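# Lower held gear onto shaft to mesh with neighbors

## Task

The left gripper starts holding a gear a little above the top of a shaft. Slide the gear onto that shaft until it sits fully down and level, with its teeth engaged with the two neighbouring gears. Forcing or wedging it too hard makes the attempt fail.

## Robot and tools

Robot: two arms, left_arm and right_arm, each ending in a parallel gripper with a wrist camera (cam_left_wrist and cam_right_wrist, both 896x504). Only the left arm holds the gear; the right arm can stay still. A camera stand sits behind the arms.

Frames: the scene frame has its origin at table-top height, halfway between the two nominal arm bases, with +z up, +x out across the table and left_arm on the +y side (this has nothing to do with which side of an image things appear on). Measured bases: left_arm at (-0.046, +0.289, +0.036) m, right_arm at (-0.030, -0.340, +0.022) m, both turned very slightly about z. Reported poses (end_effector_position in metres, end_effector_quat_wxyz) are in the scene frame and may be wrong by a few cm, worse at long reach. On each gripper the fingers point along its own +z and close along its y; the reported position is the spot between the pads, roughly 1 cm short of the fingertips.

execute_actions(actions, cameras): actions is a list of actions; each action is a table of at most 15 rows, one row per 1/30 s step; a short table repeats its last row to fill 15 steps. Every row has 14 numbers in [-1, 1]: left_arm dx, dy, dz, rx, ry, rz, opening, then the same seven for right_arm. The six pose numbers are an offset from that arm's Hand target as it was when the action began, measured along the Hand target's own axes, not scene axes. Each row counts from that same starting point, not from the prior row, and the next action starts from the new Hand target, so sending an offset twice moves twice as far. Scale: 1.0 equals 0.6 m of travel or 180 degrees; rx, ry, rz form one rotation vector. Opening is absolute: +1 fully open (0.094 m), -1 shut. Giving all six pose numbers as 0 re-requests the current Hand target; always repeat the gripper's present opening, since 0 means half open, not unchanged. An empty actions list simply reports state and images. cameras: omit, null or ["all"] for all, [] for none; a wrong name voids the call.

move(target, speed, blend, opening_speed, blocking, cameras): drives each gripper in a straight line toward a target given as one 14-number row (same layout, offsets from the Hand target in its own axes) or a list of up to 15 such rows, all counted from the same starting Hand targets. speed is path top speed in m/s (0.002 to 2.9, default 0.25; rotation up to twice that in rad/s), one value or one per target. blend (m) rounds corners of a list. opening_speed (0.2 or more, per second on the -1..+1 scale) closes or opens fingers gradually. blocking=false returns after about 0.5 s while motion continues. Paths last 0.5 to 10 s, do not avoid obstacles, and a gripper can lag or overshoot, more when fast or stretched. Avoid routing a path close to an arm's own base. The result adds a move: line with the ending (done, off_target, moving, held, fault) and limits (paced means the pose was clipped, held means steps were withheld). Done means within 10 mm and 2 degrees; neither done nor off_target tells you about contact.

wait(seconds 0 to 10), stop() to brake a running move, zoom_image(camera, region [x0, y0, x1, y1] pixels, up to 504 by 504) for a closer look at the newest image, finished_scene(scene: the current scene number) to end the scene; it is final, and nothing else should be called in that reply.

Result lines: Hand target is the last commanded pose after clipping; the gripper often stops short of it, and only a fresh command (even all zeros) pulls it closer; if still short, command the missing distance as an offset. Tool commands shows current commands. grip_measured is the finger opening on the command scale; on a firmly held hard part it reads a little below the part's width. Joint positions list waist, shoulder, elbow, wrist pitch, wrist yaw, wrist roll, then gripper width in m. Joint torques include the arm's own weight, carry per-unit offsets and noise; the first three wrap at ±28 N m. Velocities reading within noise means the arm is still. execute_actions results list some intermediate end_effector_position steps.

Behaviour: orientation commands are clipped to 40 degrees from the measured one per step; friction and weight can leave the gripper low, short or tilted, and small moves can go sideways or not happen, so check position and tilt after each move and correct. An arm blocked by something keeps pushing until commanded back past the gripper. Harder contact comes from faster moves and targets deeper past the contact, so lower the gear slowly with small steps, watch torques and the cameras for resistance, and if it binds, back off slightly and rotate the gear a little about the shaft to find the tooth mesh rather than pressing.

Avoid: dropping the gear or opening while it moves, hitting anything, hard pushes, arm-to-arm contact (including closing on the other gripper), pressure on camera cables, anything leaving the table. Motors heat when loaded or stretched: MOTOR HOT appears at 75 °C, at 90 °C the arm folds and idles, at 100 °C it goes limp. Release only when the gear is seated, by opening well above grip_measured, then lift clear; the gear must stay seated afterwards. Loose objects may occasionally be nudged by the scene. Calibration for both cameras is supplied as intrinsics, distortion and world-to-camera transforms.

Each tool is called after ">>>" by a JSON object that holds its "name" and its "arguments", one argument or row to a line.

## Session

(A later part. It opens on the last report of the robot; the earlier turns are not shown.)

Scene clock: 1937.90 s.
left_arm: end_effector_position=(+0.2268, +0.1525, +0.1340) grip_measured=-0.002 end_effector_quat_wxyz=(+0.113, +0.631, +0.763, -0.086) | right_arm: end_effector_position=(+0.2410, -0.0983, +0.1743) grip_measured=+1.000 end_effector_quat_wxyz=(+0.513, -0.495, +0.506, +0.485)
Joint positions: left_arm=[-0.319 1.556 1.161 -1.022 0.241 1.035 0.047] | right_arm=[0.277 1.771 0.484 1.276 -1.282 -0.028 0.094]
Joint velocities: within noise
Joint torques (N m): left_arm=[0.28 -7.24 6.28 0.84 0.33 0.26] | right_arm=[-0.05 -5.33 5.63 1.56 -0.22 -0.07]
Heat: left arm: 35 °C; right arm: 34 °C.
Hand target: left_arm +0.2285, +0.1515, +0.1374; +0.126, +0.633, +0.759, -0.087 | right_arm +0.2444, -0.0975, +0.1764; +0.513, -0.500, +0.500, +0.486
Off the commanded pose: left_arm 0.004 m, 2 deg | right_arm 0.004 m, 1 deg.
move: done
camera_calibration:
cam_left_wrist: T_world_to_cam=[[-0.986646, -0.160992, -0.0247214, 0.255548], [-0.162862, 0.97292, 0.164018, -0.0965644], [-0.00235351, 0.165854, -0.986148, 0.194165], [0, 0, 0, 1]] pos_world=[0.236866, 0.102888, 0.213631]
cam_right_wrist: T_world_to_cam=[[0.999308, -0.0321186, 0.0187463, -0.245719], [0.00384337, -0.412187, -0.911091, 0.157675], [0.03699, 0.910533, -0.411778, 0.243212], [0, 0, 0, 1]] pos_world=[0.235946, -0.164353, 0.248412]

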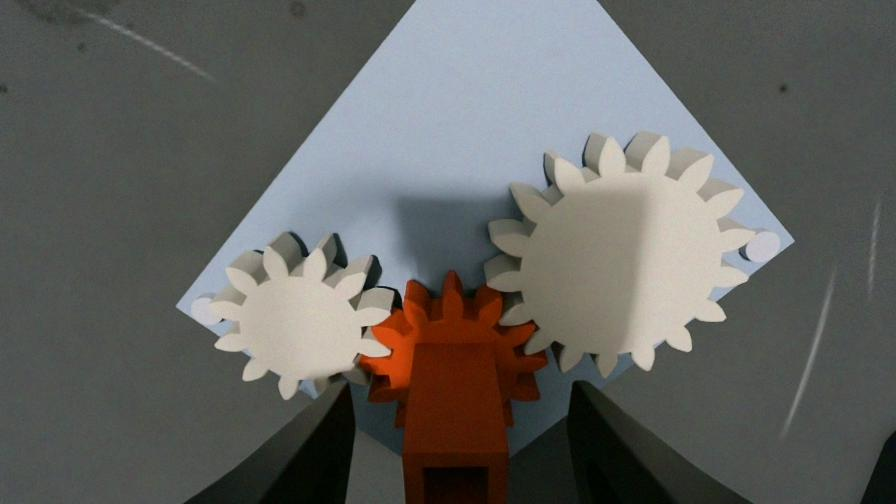

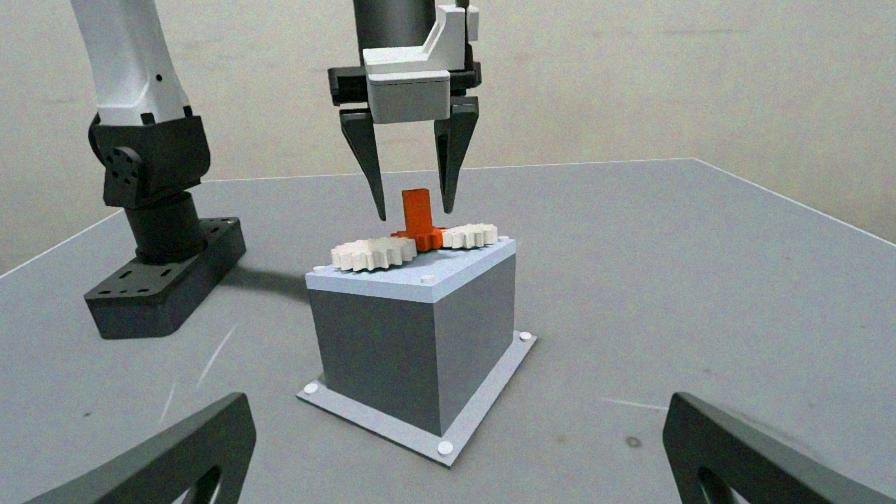

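>>> {"name": "move", "arguments": {
  "target": [0,0,-0.13,0,0,0,0.2,0,0,0,0,0,0,1],
  "speed": 0.1
}}

Scene clock: 1946.90 s.
left_arm: end_effector_position=(+0.2203, +0.1754, +0.1998) grip_measured=+0.198 end_effector_quat_wxyz=(+0.109, +0.630, +0.764, -0.088) | right_arm: end_effector_position=(+0.2410, -0.0983, +0.1743) grip_measured=+1.000 end_effector_quat_wxyz=(+0.513, -0.495, +0.506, +0.485)
Joint positions: left_arm=[-0.244 1.515 1.385 -1.315 0.251 1.11 0.056] | right_arm=[0.277 1.771 0.484 1.276 -1.282 -0.028 0.094]
Joint velocities: within noise
Joint torques (N m): left_arm=[0.18 -6.99 9.2 0.47 0.38 0.29] | right_arm=[0.02 -5.38 5.75 1.54 -0.21 -0.03]
Heat: left arm: 35 °C; right arm: 34 °C.
Hand target: left_arm +0.2221, +0.1742, +0.2118; +0.126, +0.633, +0.758, -0.087 | right_arm +0.2444, -0.0975, +0.1764; +0.513, -0.500, +0.500, +0.486
Off the commanded pose: left_arm 0.012 m, 2 deg | right_arm 0.004 m, 1 deg.
move: off_target (left_arm)
camera_calibration:
cam_left_wrist: T_world_to_cam=[[-0.986707, -0.161714, -0.0160355, 0.252893], [-0.162095, 0.972388, 0.167889, -0.131627], [-0.0115572, 0.168257, -0.985675, 0.25675], [0, 0, 0, 1]] pos_world=[0.231162, 0.125689, 0.279226]
cam_right_wrist: T_world_to_cam=[[0.999308, -0.0321186, 0.0187463, -0.245719], [0.00384337, -0.412187, -0.911091, 0.157675], [0.03699, 0.910533, -0.411778, 0.243212], [0, 0, 0, 1]] pos_world=[0.235946, -0.164353, 0.248412]

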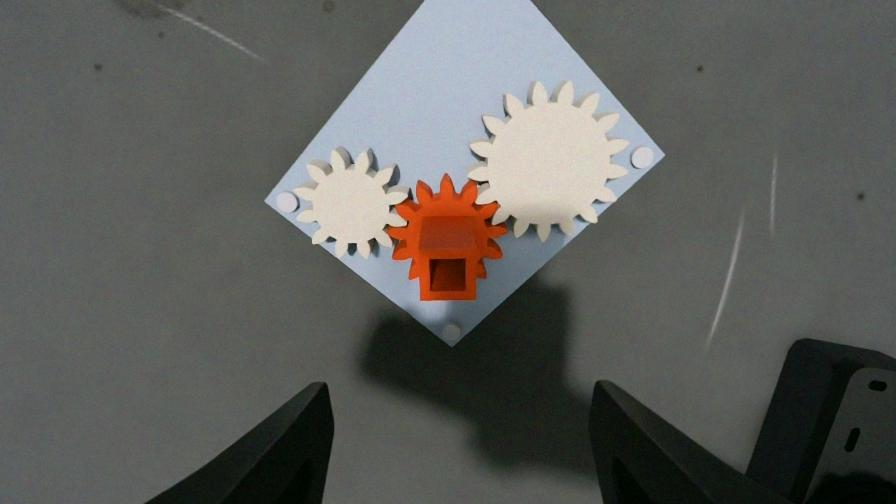

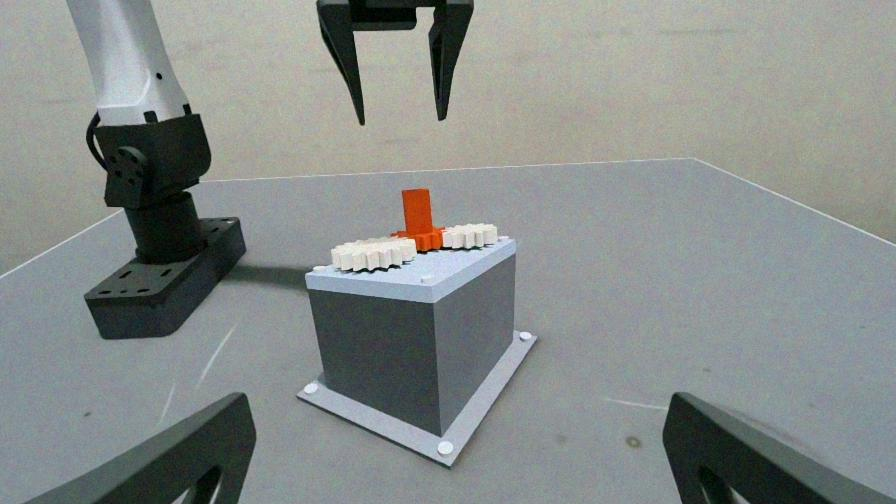

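>>> {"name": "finished_scene", "arguments": {
  "scene": 1
}}

The scene is finished: the task was done.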